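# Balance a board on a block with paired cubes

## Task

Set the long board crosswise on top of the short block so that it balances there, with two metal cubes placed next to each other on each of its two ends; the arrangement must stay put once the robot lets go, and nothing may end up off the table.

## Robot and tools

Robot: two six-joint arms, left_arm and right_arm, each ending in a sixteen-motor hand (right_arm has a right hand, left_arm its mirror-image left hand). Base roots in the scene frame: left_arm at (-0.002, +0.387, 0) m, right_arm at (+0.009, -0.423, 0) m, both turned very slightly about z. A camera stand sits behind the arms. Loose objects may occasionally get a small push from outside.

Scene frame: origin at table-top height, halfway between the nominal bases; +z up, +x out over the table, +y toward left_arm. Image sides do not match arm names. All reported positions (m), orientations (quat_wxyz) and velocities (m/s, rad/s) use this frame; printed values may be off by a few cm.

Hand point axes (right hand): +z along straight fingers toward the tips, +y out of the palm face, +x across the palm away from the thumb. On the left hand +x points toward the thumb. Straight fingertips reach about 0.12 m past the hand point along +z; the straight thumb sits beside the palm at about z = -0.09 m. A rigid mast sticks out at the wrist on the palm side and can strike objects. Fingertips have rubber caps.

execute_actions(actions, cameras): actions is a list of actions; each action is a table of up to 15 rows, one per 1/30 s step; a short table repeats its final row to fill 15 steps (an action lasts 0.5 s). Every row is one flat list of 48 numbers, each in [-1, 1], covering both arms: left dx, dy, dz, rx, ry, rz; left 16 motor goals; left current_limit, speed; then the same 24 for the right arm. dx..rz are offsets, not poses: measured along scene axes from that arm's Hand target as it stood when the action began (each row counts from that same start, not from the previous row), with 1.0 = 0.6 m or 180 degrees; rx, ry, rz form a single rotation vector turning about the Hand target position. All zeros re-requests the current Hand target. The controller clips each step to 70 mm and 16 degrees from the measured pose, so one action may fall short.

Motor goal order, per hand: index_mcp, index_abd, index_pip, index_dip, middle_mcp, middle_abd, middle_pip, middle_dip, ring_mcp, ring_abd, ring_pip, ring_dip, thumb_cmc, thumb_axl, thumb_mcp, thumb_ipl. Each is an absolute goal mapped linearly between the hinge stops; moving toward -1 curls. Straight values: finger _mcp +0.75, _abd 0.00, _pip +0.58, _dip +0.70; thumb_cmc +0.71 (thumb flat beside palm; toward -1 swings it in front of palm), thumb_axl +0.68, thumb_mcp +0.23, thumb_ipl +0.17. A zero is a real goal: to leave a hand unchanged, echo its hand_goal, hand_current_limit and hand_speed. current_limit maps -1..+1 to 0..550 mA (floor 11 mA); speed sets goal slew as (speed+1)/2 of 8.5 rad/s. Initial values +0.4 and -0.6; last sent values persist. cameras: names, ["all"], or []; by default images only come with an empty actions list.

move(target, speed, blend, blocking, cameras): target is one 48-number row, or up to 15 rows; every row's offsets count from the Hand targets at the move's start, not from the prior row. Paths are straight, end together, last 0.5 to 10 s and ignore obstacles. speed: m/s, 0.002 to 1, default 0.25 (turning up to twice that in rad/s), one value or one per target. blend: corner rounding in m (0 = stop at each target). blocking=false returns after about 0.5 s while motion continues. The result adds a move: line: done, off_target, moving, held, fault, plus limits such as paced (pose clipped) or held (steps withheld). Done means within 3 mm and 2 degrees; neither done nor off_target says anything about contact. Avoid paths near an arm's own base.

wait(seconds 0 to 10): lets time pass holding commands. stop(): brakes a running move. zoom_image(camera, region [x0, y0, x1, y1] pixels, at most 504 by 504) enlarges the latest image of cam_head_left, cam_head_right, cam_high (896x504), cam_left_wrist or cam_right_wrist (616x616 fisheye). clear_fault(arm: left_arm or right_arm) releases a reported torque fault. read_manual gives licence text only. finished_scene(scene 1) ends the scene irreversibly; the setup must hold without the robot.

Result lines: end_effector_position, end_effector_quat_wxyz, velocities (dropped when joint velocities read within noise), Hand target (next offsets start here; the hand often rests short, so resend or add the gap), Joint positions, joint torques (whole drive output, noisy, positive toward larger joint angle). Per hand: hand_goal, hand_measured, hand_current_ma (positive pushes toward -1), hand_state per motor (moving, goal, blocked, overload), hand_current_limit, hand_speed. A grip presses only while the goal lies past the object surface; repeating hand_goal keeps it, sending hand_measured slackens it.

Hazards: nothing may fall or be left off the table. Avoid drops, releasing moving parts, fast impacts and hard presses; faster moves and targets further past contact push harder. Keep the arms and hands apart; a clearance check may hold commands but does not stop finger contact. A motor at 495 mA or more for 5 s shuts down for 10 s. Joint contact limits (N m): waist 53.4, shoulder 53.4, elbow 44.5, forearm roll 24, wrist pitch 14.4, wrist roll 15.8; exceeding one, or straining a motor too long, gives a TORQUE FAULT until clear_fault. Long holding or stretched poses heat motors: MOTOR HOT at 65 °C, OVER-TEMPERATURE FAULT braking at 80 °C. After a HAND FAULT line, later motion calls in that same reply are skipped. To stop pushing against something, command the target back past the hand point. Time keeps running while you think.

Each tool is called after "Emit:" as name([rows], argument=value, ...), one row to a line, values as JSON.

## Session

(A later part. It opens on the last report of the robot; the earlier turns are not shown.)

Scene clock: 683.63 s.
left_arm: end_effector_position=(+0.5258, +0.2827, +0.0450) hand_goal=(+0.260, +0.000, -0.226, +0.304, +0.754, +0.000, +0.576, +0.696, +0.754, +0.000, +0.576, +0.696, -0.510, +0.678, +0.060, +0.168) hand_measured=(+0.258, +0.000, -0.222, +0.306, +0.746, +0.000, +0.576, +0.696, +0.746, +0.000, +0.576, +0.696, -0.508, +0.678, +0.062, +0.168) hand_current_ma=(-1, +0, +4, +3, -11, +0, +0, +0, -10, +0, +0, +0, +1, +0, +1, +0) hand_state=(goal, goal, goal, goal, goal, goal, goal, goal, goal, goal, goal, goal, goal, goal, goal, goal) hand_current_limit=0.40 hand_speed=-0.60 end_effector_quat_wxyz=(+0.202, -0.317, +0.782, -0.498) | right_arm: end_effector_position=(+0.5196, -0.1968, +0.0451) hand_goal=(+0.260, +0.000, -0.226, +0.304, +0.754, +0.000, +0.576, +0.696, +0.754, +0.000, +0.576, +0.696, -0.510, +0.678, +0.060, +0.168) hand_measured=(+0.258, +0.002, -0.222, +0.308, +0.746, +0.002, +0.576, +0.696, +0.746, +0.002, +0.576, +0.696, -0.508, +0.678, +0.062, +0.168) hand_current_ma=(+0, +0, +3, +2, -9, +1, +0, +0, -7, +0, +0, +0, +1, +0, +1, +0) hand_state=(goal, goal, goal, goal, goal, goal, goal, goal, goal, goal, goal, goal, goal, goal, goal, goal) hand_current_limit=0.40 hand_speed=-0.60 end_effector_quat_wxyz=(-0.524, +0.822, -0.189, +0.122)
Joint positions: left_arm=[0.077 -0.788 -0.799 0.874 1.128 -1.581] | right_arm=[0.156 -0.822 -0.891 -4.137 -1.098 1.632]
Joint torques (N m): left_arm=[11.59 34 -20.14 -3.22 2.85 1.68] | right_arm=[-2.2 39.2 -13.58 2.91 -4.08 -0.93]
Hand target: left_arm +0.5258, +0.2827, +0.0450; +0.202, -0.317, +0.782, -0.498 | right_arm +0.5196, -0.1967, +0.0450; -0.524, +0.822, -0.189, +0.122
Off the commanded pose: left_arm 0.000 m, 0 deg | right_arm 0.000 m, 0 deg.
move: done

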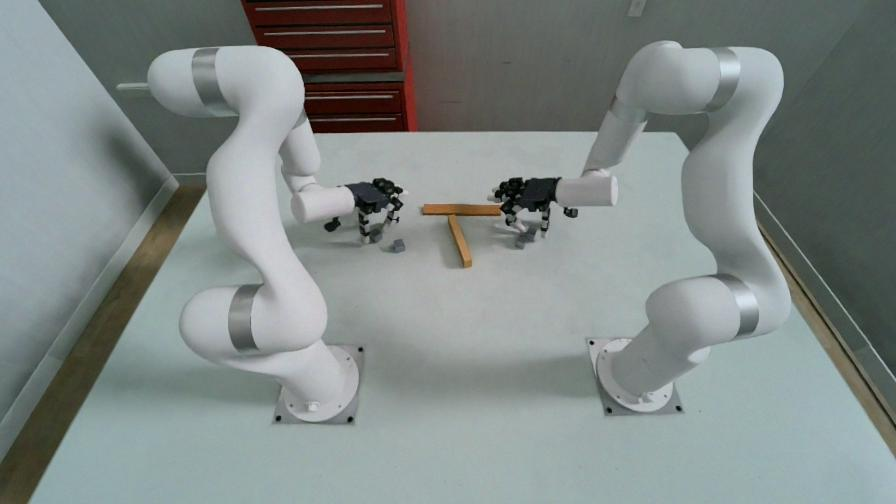

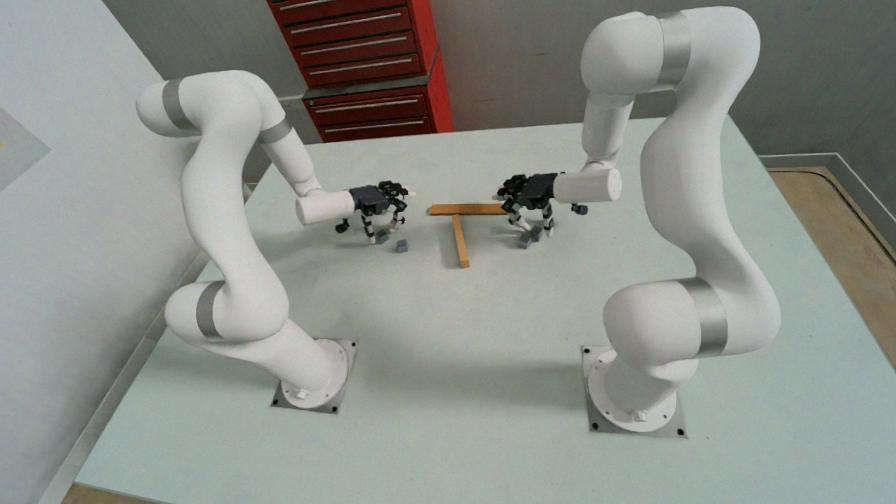

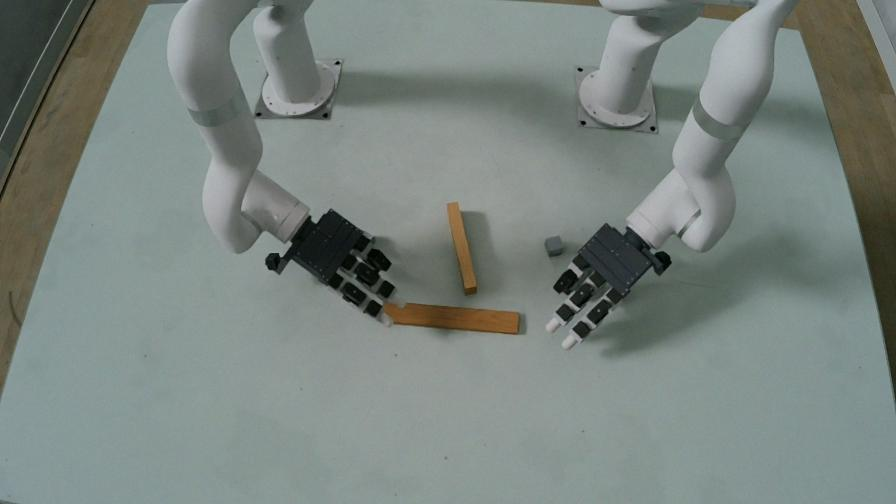

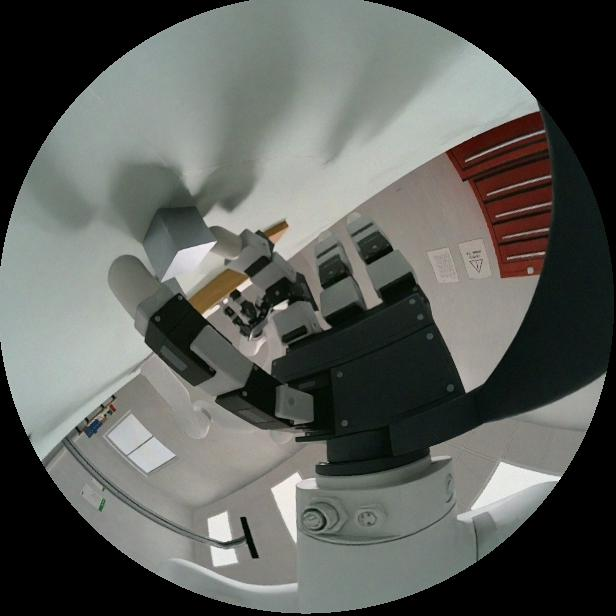

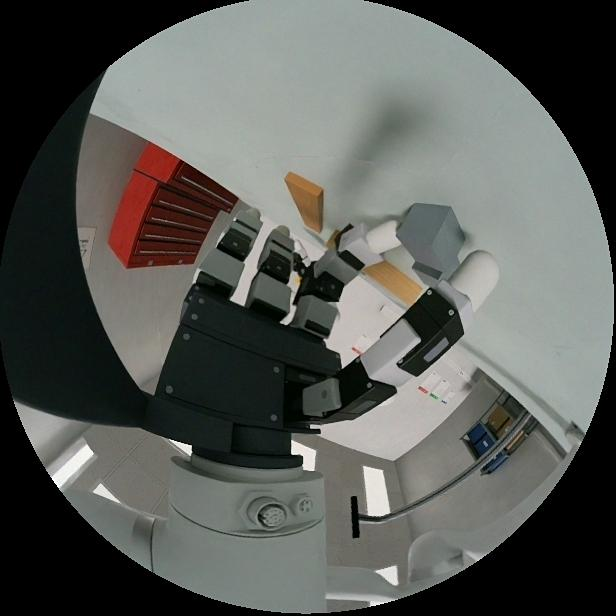

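Emit:
move([
  [0,0,-0.0083,0,0,0,0.26,0,-0.226,0.304,0.754,0,0.576,0.696,0.754,0,0.576,0.696,-0.51,0.678,0.06,0.168,0.4,-0.6,0,0,-0.0083,0,0,0,0.26,0,-0.226,0.304,0.754,0,0.576,0.696,0.754,0,0.576,0.696,-0.51,0.678,0.06,0.168,0.4,-0.6],
  [0,0,-0.0083,0,0,0,0.06,0,-0.226,0.304,0.754,0,0.576,0.696,0.754,0,0.576,0.696,-0.51,0.678,-0.13,0.168,0.4,-0.85,0,0,-0.0083,0,0,0,0.06,0,-0.226,0.304,0.754,0,0.576,0.696,0.754,0,0.576,0.696,-0.51,0.678,-0.13,0.168,0.4,-0.85],
], speed=0.05, cameras=["cam_left_wrist","cam_right_wrist","cam_high"])

Emit:
zoom_image(camera="cam_right_wrist", region=[360, 130, 560, 330])

Emit:
zoom_image(camera="cam_left_wrist", region=[60, 130, 260, 330])

Scene clock: 709.30 s.
left_arm: end_effector_position=(+0.5258, +0.2827, +0.0400) hand_goal=(+0.060, +0.000, -0.226, +0.304, +0.754, +0.000, +0.576, +0.696, +0.754, +0.000, +0.576, +0.696, -0.510, +0.678, -0.130, +0.168) hand_measured=(+0.146, +0.000, -0.212, +0.306, +0.746, +0.000, +0.576, +0.696, +0.746, +0.000, +0.576, +0.696, -0.510, +0.678, -0.038, +0.184) hand_current_ma=(+281, +0, +20, +2, -11, +0, +0, +0, -10, +0, +0, +0, +0, +0, +385, +39) hand_state=(blocked, goal, goal, goal, goal, goal, goal, goal, goal, goal, goal, goal, goal, goal, blocked, goal) hand_current_limit=0.40 hand_speed=-0.85 end_effector_quat_wxyz=(+0.202, -0.317, +0.781, -0.498) | right_arm: end_effector_position=(+0.5196, -0.1967, +0.0400) hand_goal=(+0.060, +0.000, -0.226, +0.304, +0.754, +0.000, +0.576, +0.696, +0.754, +0.000, +0.576, +0.696, -0.510, +0.678, -0.130, +0.168) hand_measured=(+0.144, +0.002, -0.212, +0.306, +0.746, +0.002, +0.576, +0.696, +0.746, +0.002, +0.576, +0.696, -0.510, +0.678, -0.038, +0.186) hand_current_ma=(+249, +0, +18, +2, -9, +1, +0, +0, -7, +0, +0, +0, +0, +0, +372, +36) hand_state=(blocked, goal, goal, goal, goal, goal, goal, goal, goal, goal, goal, goal, goal, goal, blocked, goal) hand_current_limit=0.40 hand_speed=-0.85 end_effector_quat_wxyz=(-0.524, +0.822, -0.189, +0.122)
Joint positions: left_arm=[0.077 -0.801 -0.804 0.871 1.133 -1.574] | right_arm=[0.156 -0.834 -0.895 -4.134 -1.102 1.624]
Joint torques (N m): left_arm=[11.32 35.02 -17.99 -3.05 2.09 1.8] | right_arm=[9.58 37.58 -13.01 3.19 -2.87 -0.92]
Hand target: left_arm +0.5258, +0.2827, +0.0400; +0.202, -0.317, +0.782, -0.498 | right_arm +0.5196, -0.1967, +0.0400; -0.524, +0.822, -0.189, +0.122
Off the commanded pose: left_arm 0.000 m, 0 deg | right_arm 0.000 m, 0 deg.
move: done
Images, in order (width x height): cam_high 896x504, cam_left_wrist 616x616, cam_right_wrist 616x616.

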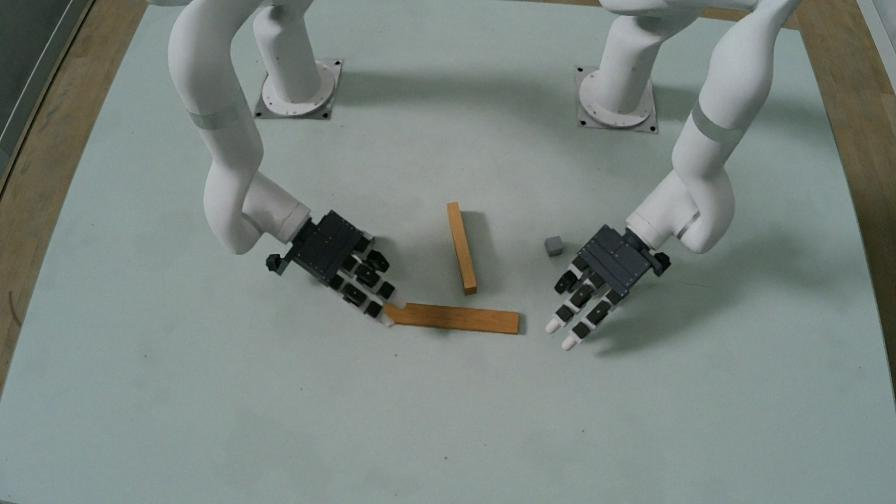

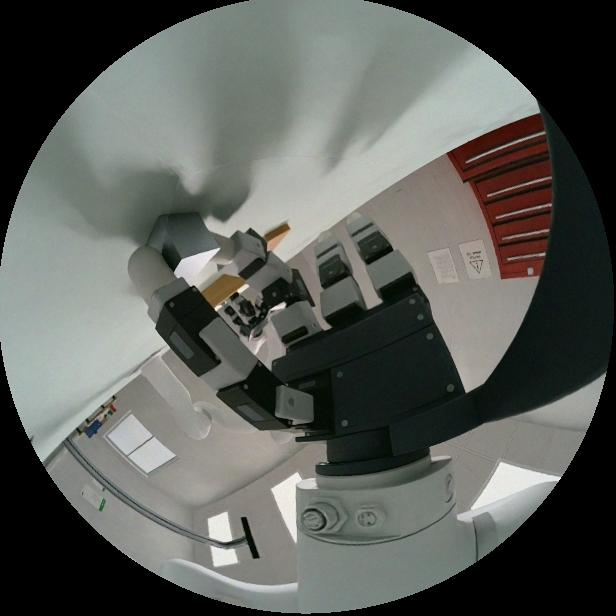

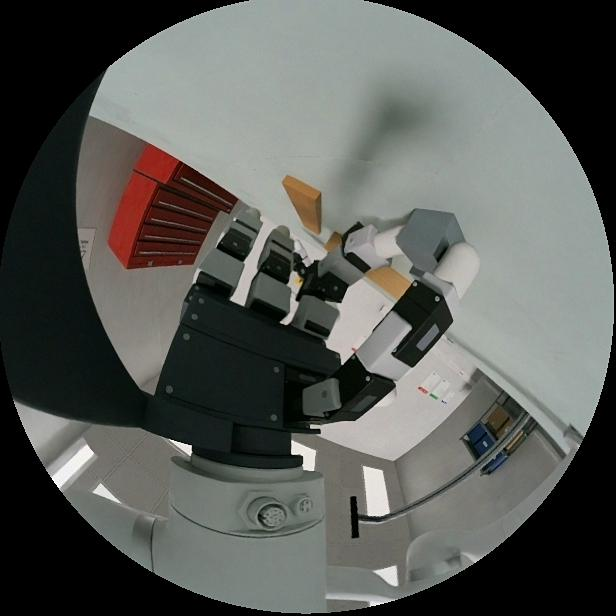

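Scaled by 2.520 from the camera's 616x616 image, which has a finer 880x880 frame.

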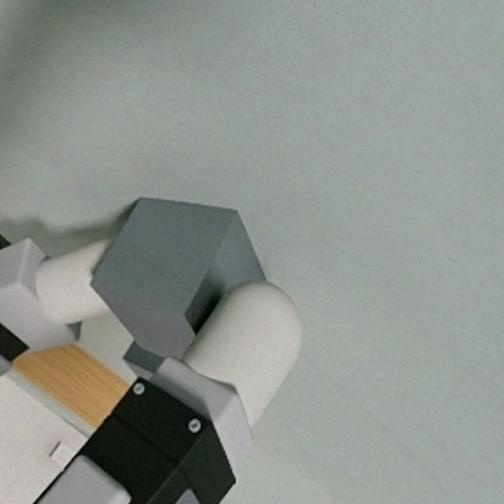

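Scaled by 2.520 from the camera's 616x616 image, which has a finer 880x880 frame.

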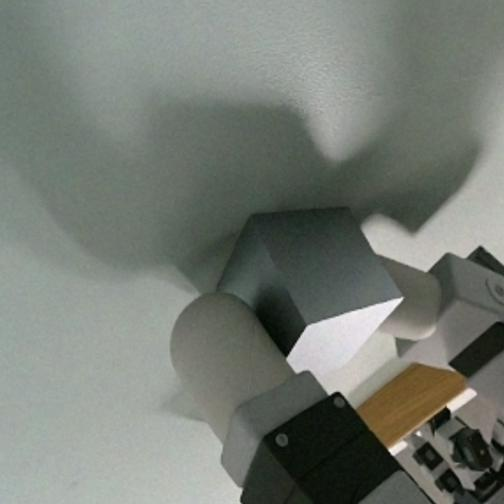

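Emit:
move([
  [0,0,0.1,0,0,0,0.06,0,-0.226,0.304,0.754,0,0.576,0.696,0.754,0,0.576,0.696,-0.51,0.678,-0.13,0.168,0.4,-0.85,0,0,0.1,0,0,0,0.06,0,-0.226,0.304,0.754,0,0.576,0.696,0.754,0,0.576,0.696,-0.51,0.678,-0.13,0.168,0.4,-0.85],
  [0.2102,-0.2215,0.07,0,0,0.2461,0.06,0,-0.226,0.304,0.754,0,0.576,0.696,0.754,0,0.576,0.696,-0.51,0.678,-0.13,0.168,0.4,-0.85,0.2062,0.0933,0.07,0,0,-0.365,0.06,0,-0.226,0.304,0.754,0,0.576,0.696,0.754,0,0.576,0.696,-0.51,0.678,-0.13,0.168,0.4,-0.85],
], speed=[0.1,0.15], blend=0.03, cameras=["all"])

Emit:
zoom_image(camera="cam_right_wrist", region=[330, 130, 530, 330])

Emit:
zoom_image(camera="cam_left_wrist", region=[90, 130, 290, 330])

Scene clock: 792.37 s.
left_arm: end_effector_position=(+0.6519, +0.1498, +0.0820) hand_goal=(+0.060, +0.000, -0.226, +0.304, +0.754, +0.000, +0.576, +0.696, +0.754, +0.000, +0.576, +0.696, -0.510, +0.678, -0.130, +0.168) hand_measured=(+0.146, +0.000, -0.192, +0.316, +0.746, +0.000, +0.576, +0.696, +0.746, +0.000, +0.576, +0.696, -0.510, +0.678, -0.052, +0.184) hand_current_ma=(+280, +0, +72, +16, -11, +0, +0, +0, -10, +0, +0, +0, +0, +0, +318, +40) hand_state=(blocked, goal, blocked, goal, goal, goal, goal, goal, goal, goal, goal, goal, goal, goal, blocked, goal) hand_current_limit=0.40 hand_speed=-0.85 end_effector_quat_wxyz=(-0.375, +0.588, -0.605, +0.386) | right_arm: end_effector_position=(+0.6433, -0.1408, +0.0820) hand_goal=(+0.060, +0.000, -0.226, +0.304, +0.754, +0.000, +0.576, +0.696, +0.754, +0.000, +0.576, +0.696, -0.510, +0.678, -0.130, +0.168) hand_measured=(+0.144, +0.002, -0.192, +0.318, +0.746, +0.002, +0.576, +0.696, +0.746, +0.002, +0.576, +0.696, -0.512, +0.678, -0.052, +0.186) hand_current_ma=(+249, +0, +63, +17, -9, +1, +0, +0, -8, +0, +0, +0, -1, +0, +297, +36) hand_state=(blocked, goal, blocked, goal, goal, goal, goal, goal, goal, goal, goal, goal, goal, goal, blocked, goal) hand_current_limit=0.40 hand_speed=-0.85 end_effector_quat_wxyz=(-0.374, +0.588, -0.604, +0.387)
Joint positions: left_arm=[-0.394 -0.822 -1.065 -0.433 0.912 -1.46] | right_arm=[0.519 -0.831 -1.083 -2.516 -0.925 1.407]
Joint torques (N m): left_arm=[-13.09 40.39 -23.63 -3.24 -0.94 1.68] | right_arm=[10.56 43.09 -15.57 2.54 0.19 -0.95]
Hand target: left_arm +0.6519, +0.1498, +0.0820; -0.375, +0.588, -0.604, +0.386 | right_arm +0.6433, -0.1408, +0.0820; -0.374, +0.588, -0.604, +0.387
Off the commanded pose: left_arm 0.000 m, 0 deg | right_arm 0.000 m, 0 deg.
move: done

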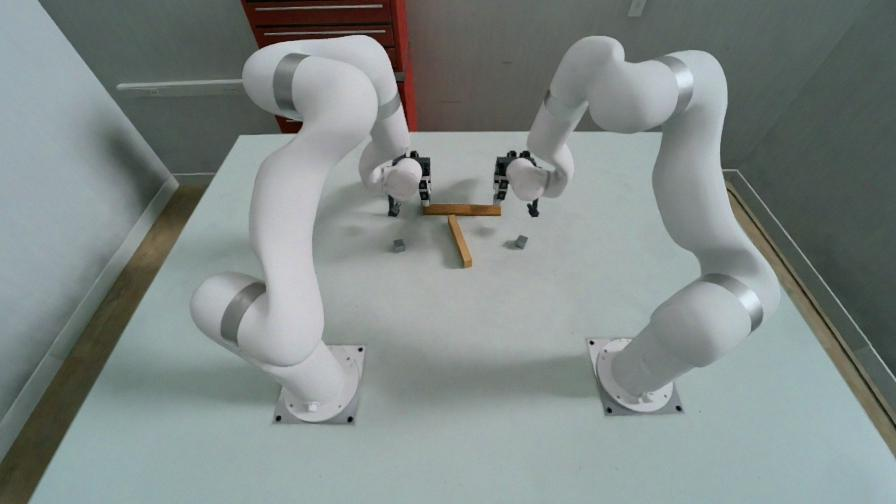

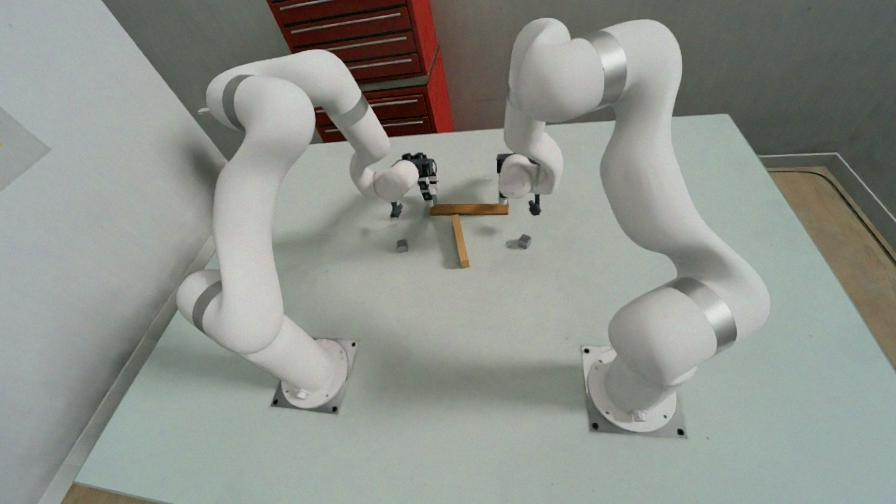

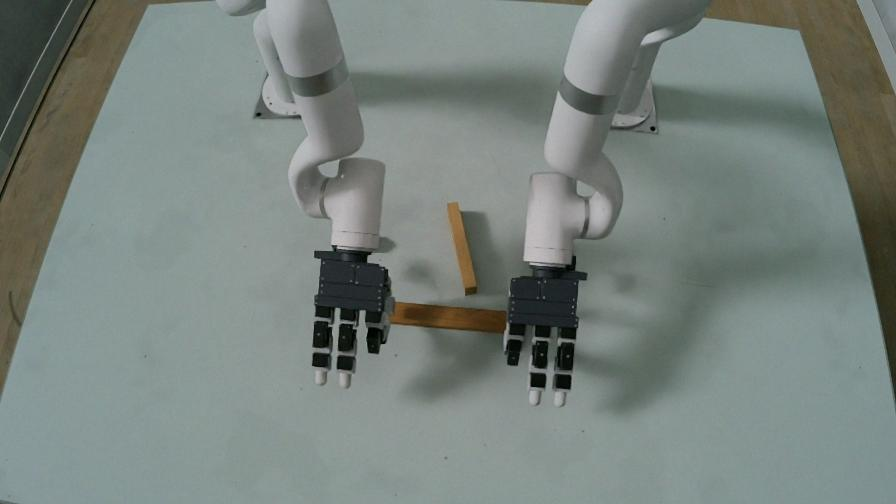

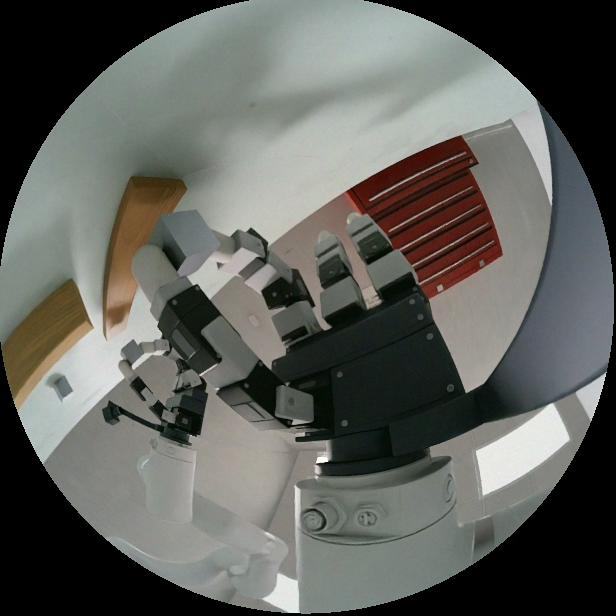

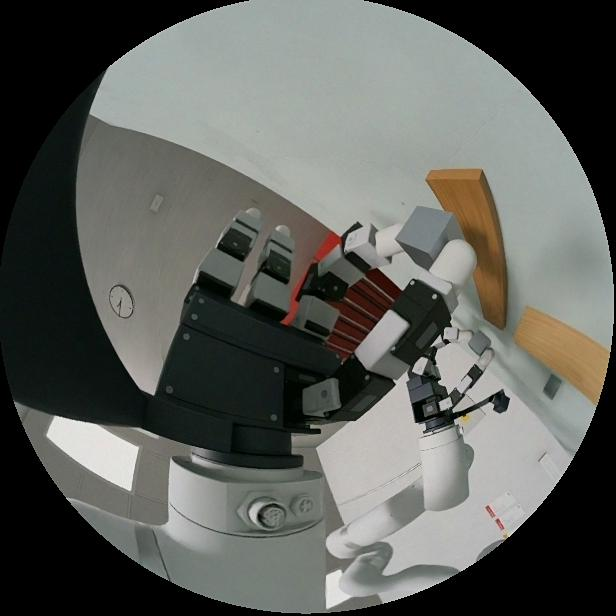

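Scaled by 2.520 from the camera's 616x616 image, which has a finer 880x880 frame.

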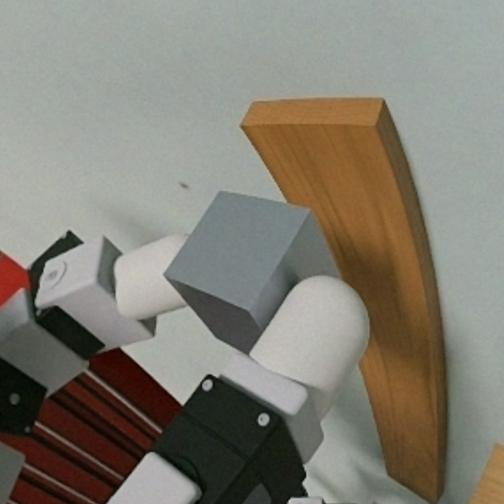

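Scaled by 2.520 from the camera's 616x616 image, which has a finer 880x880 frame.

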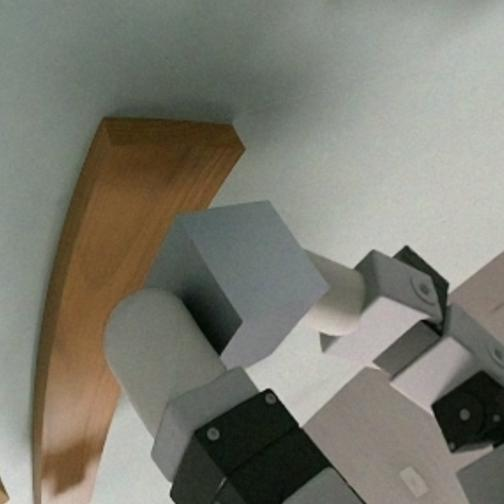

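Emit:
zoom_image(camera="cam_left_wrist", region=[120, 165, 230, 275])

Scaled by 4.582 from the camera's 616x616 image, which has a finer 880x880 frame.

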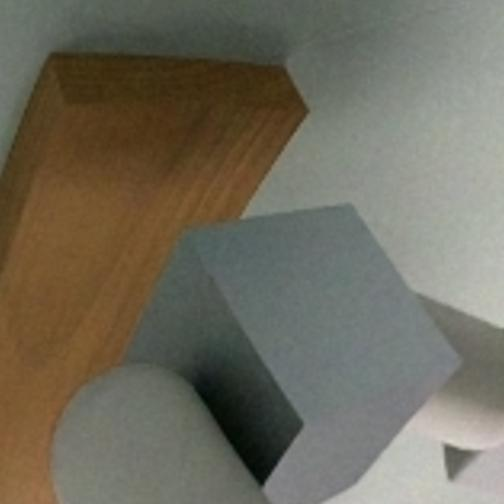

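Emit:
move([
  [0.0042,-0.005,-0.037,0,0,0,0.06,0,-0.226,0.304,0.754,0,0.576,0.696,0.754,0,0.576,0.696,-0.51,0.678,-0.13,0.168,0.4,-0.85,0,0.0025,-0.037,0,0,0,0.06,0,-0.226,0.304,0.754,0,0.576,0.696,0.754,0,0.576,0.696,-0.51,0.678,-0.13,0.168,0.4,-0.85],
], speed=0.06, cameras=["all"])

Emit:
zoom_image(camera="cam_right_wrist", region=[390, 160, 500, 270])

Emit:
zoom_image(camera="cam_left_wrist", region=[120, 165, 230, 275])

Emit:
zoom_image(camera="cam_head_left", region=[380, 160, 560, 260])

Emit:
zoom_image(camera="cam_head_right", region=[390, 160, 570, 260])

Scene clock: 874.97 s.
left_arm: end_effector_position=(+0.6544, +0.1468, +0.0598) hand_goal=(+0.060, +0.000, -0.226, +0.304, +0.754, +0.000, +0.576, +0.696, +0.754, +0.000, +0.576, +0.696, -0.510, +0.678, -0.130, +0.168) hand_measured=(+0.146, +0.000, -0.192, +0.316, +0.746, +0.000, +0.576, +0.696, +0.746, +0.000, +0.576, +0.696, -0.510, +0.678, -0.052, +0.184) hand_current_ma=(+280, +0, +72, +16, -11, +0, +0, +0, -10, +0, +0, +0, +0, +0, +317, +40) hand_state=(blocked, goal, blocked, goal, goal, goal, goal, goal, goal, goal, goal, goal, goal, goal, blocked, goal) hand_current_limit=0.40 hand_speed=-0.85 end_effector_quat_wxyz=(-0.375, +0.588, -0.604, +0.386) | right_arm: end_effector_position=(+0.6434, -0.1393, +0.0599) hand_goal=(+0.060, +0.000, -0.226, +0.304, +0.754, +0.000, +0.576, +0.696, +0.754, +0.000, +0.576, +0.696, -0.510, +0.678, -0.130, +0.168) hand_measured=(+0.144, +0.002, -0.192, +0.318, +0.746, +0.002, +0.576, +0.696, +0.746, +0.002, +0.576, +0.696, -0.512, +0.678, -0.052, +0.186) hand_current_ma=(+249, +0, +63, +17, -9, +1, +0, +0, -8, +0, +0, +0, -1, +0, +297, +36) hand_state=(blocked, goal, blocked, goal, goal, goal, goal, goal, goal, goal, goal, goal, goal, goal, blocked, goal) hand_current_limit=0.40 hand_speed=-0.85 end_effector_quat_wxyz=(-0.374, +0.588, -0.604, +0.387)
Joint positions: left_arm=[-0.397 -0.876 -1.092 -0.429 0.937 -1.473] | right_arm=[0.521 -0.88 -1.101 -2.527 -0.951 1.429]
Joint torques (N m): left_arm=[-13.24 41.85 -22.42 4.45 2.83 -1.86] | right_arm=[8.6 42.66 -15.51 -4.15 -4.16 1.08]
Hand target: left_arm +0.6544, +0.1468, +0.0598; -0.375, +0.588, -0.604, +0.386 | right_arm +0.6433, -0.1393, +0.0598; -0.374, +0.588, -0.604, +0.387
Off the commanded pose: left_arm 0.000 m, 0 deg | right_arm 0.000 m, 0 deg.
move: done

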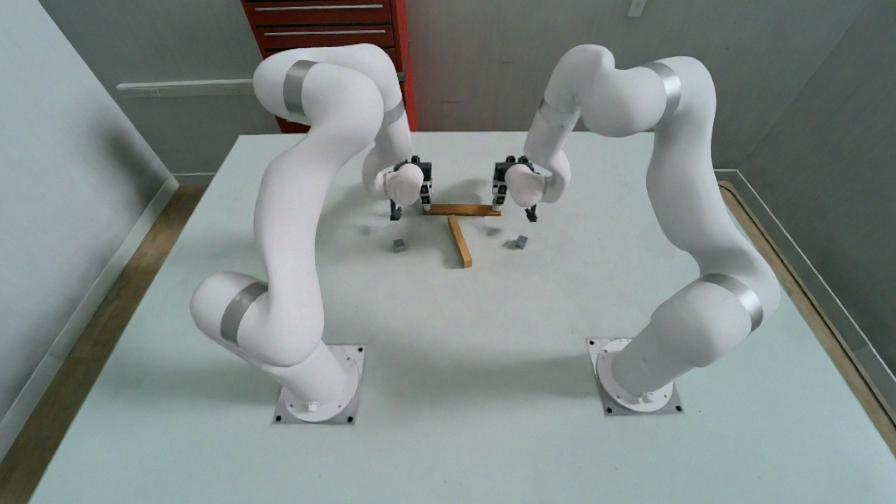

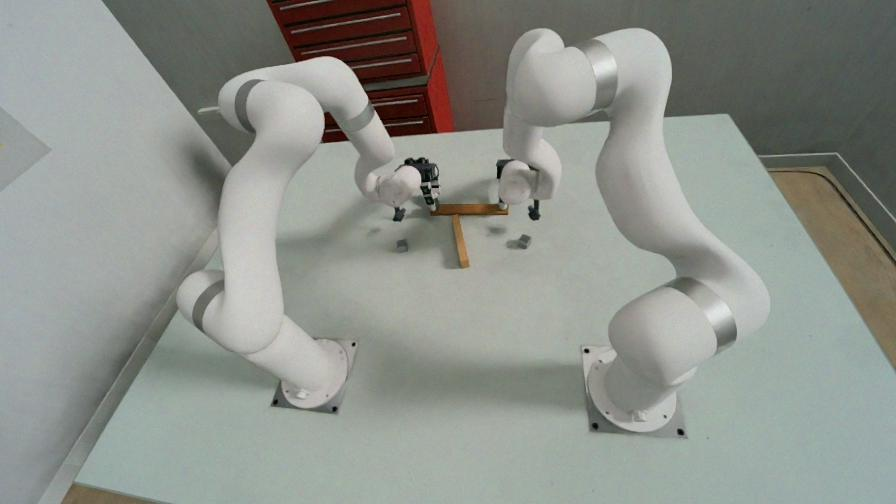

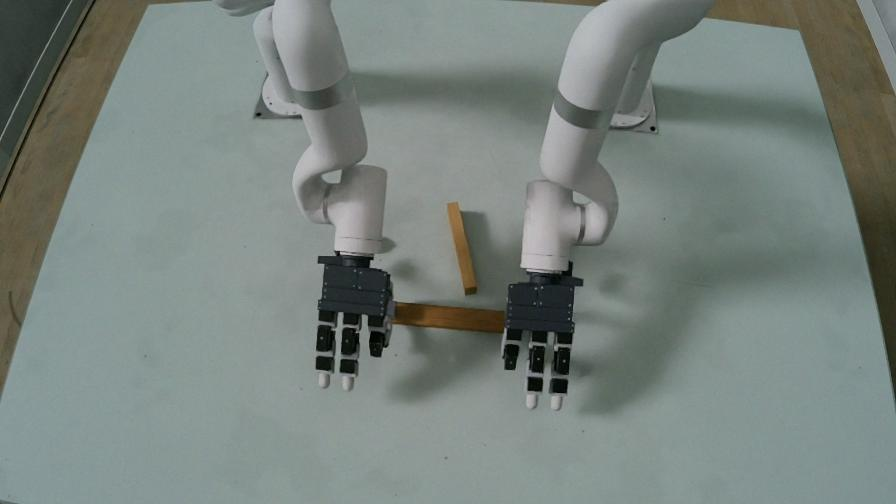

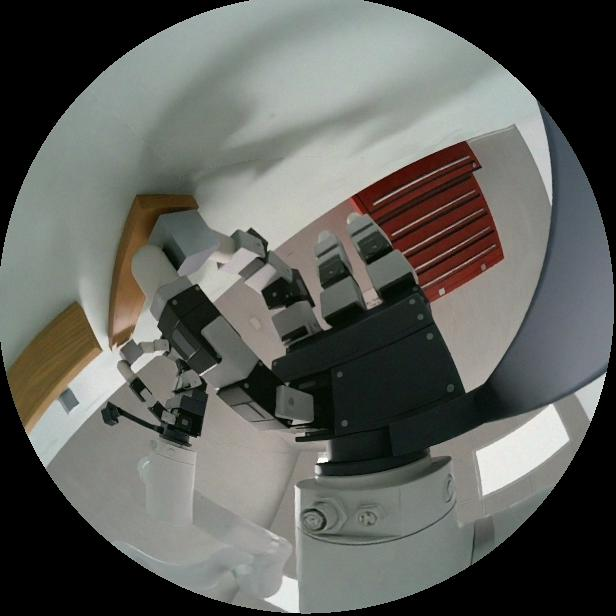

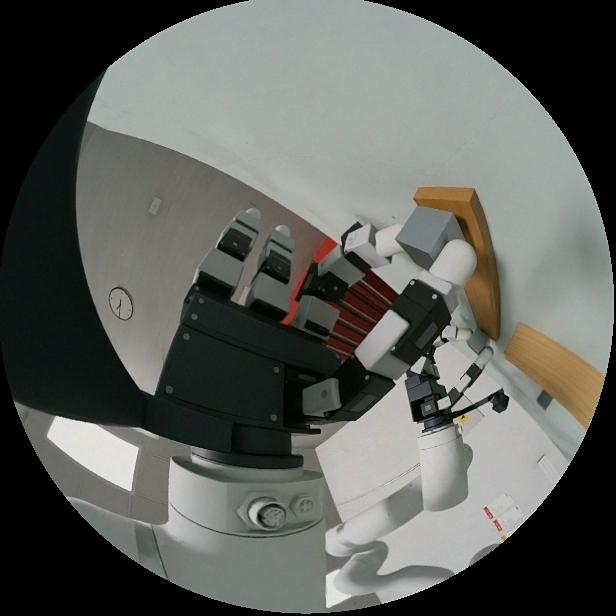

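Scaled by 4.582 from the camera's 616x616 image, which has a finer 880x880 frame.

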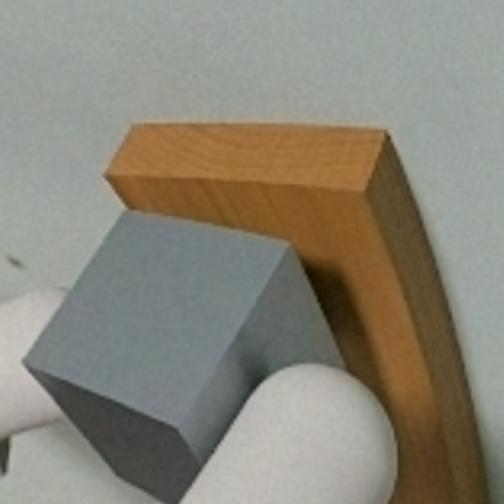

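Scaled by 4.582 from the camera's 616x616 image, which has a finer 880x880 frame.

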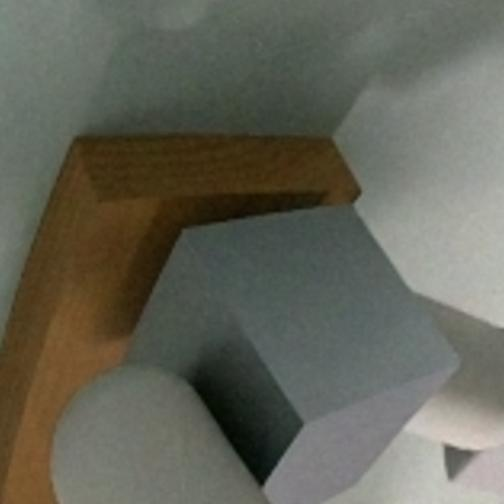

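Scaled by 2.800.

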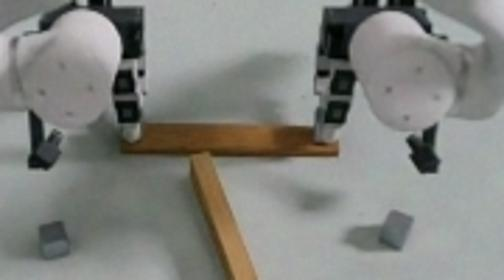

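Scaled by 2.800.

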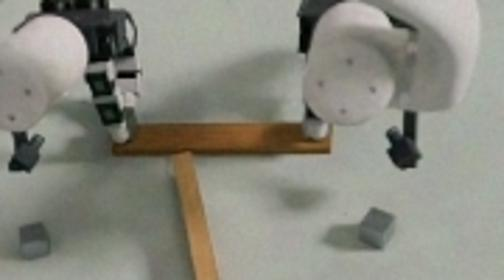

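Emit:
move([
  [0,-0.005,-0.0138,0,0,0,0.06,0,-0.226,0.304,0.754,0,0.576,0.696,0.754,0,0.576,0.696,-0.51,0.678,-0.13,0.168,0.4,-0.85,0,0,-0.0138,0,0,0,0.06,0,-0.226,0.304,0.754,0,0.576,0.696,0.754,0,0.576,0.696,-0.51,0.678,-0.13,0.168,0.4,-0.85],
  [0,-0.005,-0.0138,0,0,0,0.25,0,-0.226,0.304,0.754,0,0.576,0.696,0.754,0,0.576,0.696,-0.51,0.678,0.06,0.168,0.4,-0.9,0,0,-0.0138,0,0,0,0.25,0,-0.226,0.304,0.754,0,0.576,0.696,0.754,0,0.576,0.696,-0.51,0.678,0.06,0.168,0.4,-0.9],
  [0,-0.005,0.07,0,0,0,0.25,0,-0.226,0.304,0.754,0,0.576,0.696,0.754,0,0.576,0.696,-0.51,0.678,0.06,0.168,0.4,-0.6,0,0,0.07,0,0,0,0.25,0,-0.226,0.304,0.754,0,0.576,0.696,0.754,0,0.576,0.696,-0.51,0.678,0.06,0.168,0.4,-0.6],
], speed=[0.03,0.03,0.08], cameras=["all"])

Emit:
zoom_image(camera="cam_right_wrist", region=[390, 140, 520, 270])

Emit:
zoom_image(camera="cam_left_wrist", region=[100, 140, 230, 270])

Emit:
zoom_image(camera="cam_head_left", region=[380, 160, 560, 260])

Scene clock: 915.23 s.
left_arm: end_effector_position=(+0.6544, +0.1438, +0.1018) hand_goal=(+0.250, +0.000, -0.226, +0.304, +0.754, +0.000, +0.576, +0.696, +0.754, +0.000, +0.576, +0.696, -0.510, +0.678, +0.060, +0.168) hand_measured=(+0.242, -0.002, -0.220, +0.304, +0.746, +0.000, +0.576, +0.696, +0.746, +0.000, +0.576, +0.696, -0.514, +0.678, +0.056, +0.170) hand_current_ma=(-11, -1, +6, +0, -12, +0, +0, +0, -11, +0, +0, +0, -3, +0, -5, +2) hand_state=(goal, goal, goal, goal, goal, goal, goal, goal, goal, goal, goal, goal, goal, goal, goal, goal) hand_current_limit=0.40 hand_speed=-0.60 end_effector_quat_wxyz=(-0.375, +0.588, -0.605, +0.386) | right_arm: end_effector_position=(+0.6434, -0.1393, +0.1018) hand_goal=(+0.250, +0.000, -0.226, +0.304, +0.754, +0.000, +0.576, +0.696, +0.754, +0.000, +0.576, +0.696, -0.510, +0.678, +0.060, +0.168) hand_measured=(+0.242, +0.002, -0.220, +0.302, +0.746, +0.002, +0.576, +0.696, +0.746, +0.002, +0.576, +0.696, -0.512, +0.678, +0.056, +0.170) hand_current_ma=(-9, +0, +4, -1, -9, +1, +0, +0, -8, +0, +0, +0, -2, +0, -3, +1) hand_state=(goal, goal, goal, goal, goal, goal, goal, goal, goal, goal, goal, goal, goal, goal, goal, goal) hand_current_limit=0.40 hand_speed=-0.60 end_effector_quat_wxyz=(-0.374, +0.588, -0.604, +0.387)
Joint positions: left_arm=[-0.403 -0.787 -1.068 -0.456 0.878 -1.436] | right_arm=[0.521 -0.79 -1.074 -2.499 -0.9 1.382]
Joint torques (N m): left_arm=[1.32 72.92 -5.94 -3 -1.01 1.87] | right_arm=[1.87 68.04 -7.11 2.52 0.27 -1.14]
Hand target: left_arm +0.6544, +0.1438, +0.1018; -0.375, +0.588, -0.604, +0.386 | right_arm +0.6433, -0.1393, +0.1018; -0.374, +0.588, -0.604, +0.387
Off the commanded pose: left_arm 0.000 m, 0 deg | right_arm 0.000 m, 0 deg.
move: done

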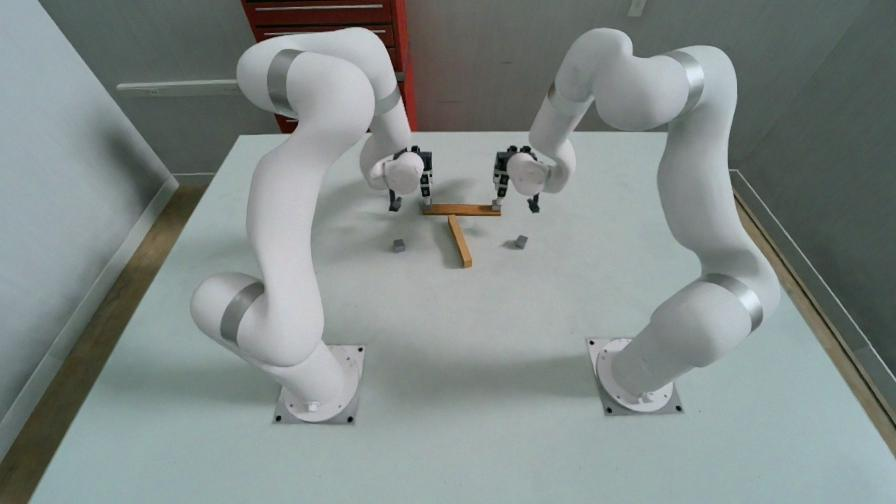

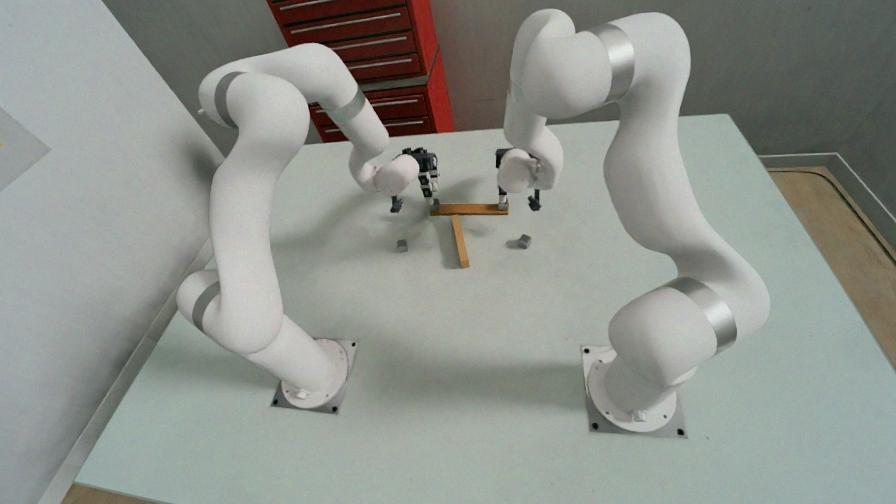

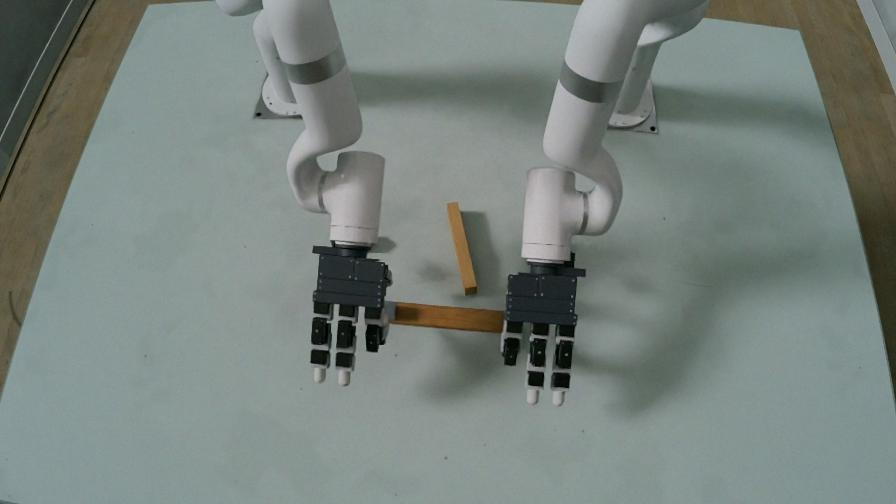

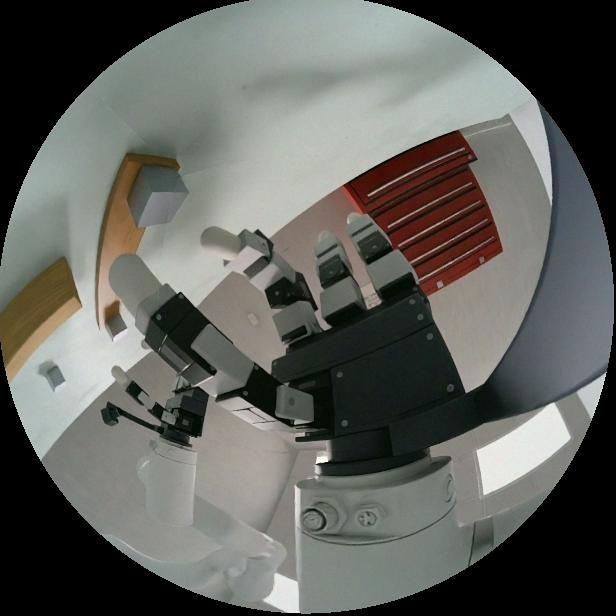

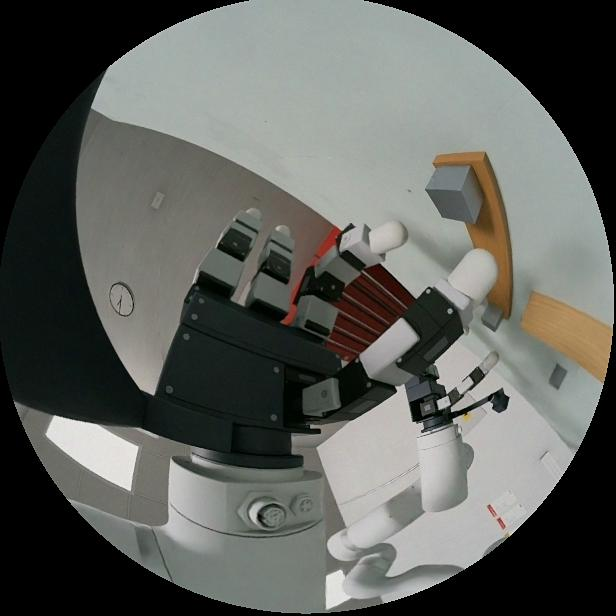

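Scaled by 3.877 from the camera's 616x616 image, which has a finer 880x880 frame.

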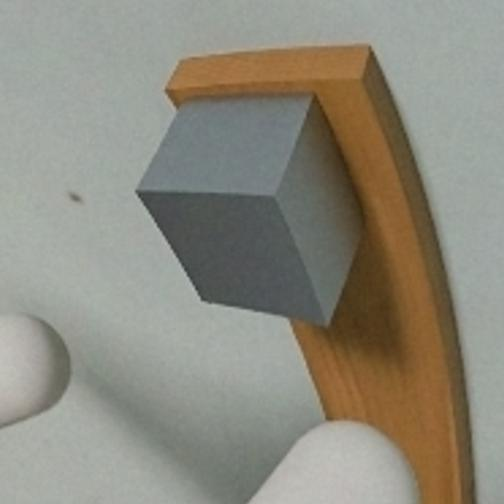

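Scaled by 3.877 from the camera's 616x616 image, which has a finer 880x880 frame.

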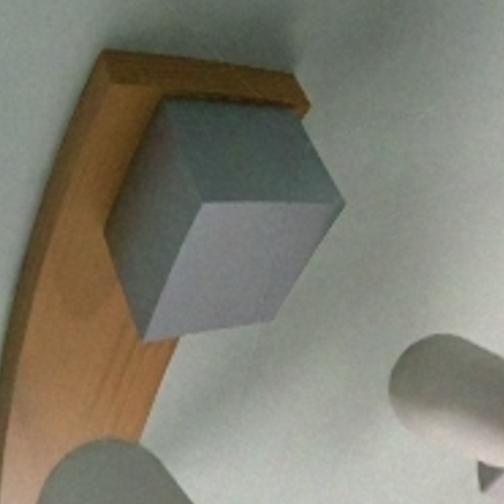

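Scaled by 2.800.

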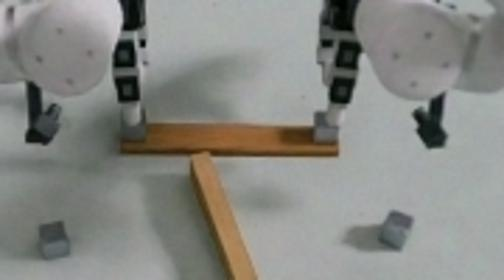

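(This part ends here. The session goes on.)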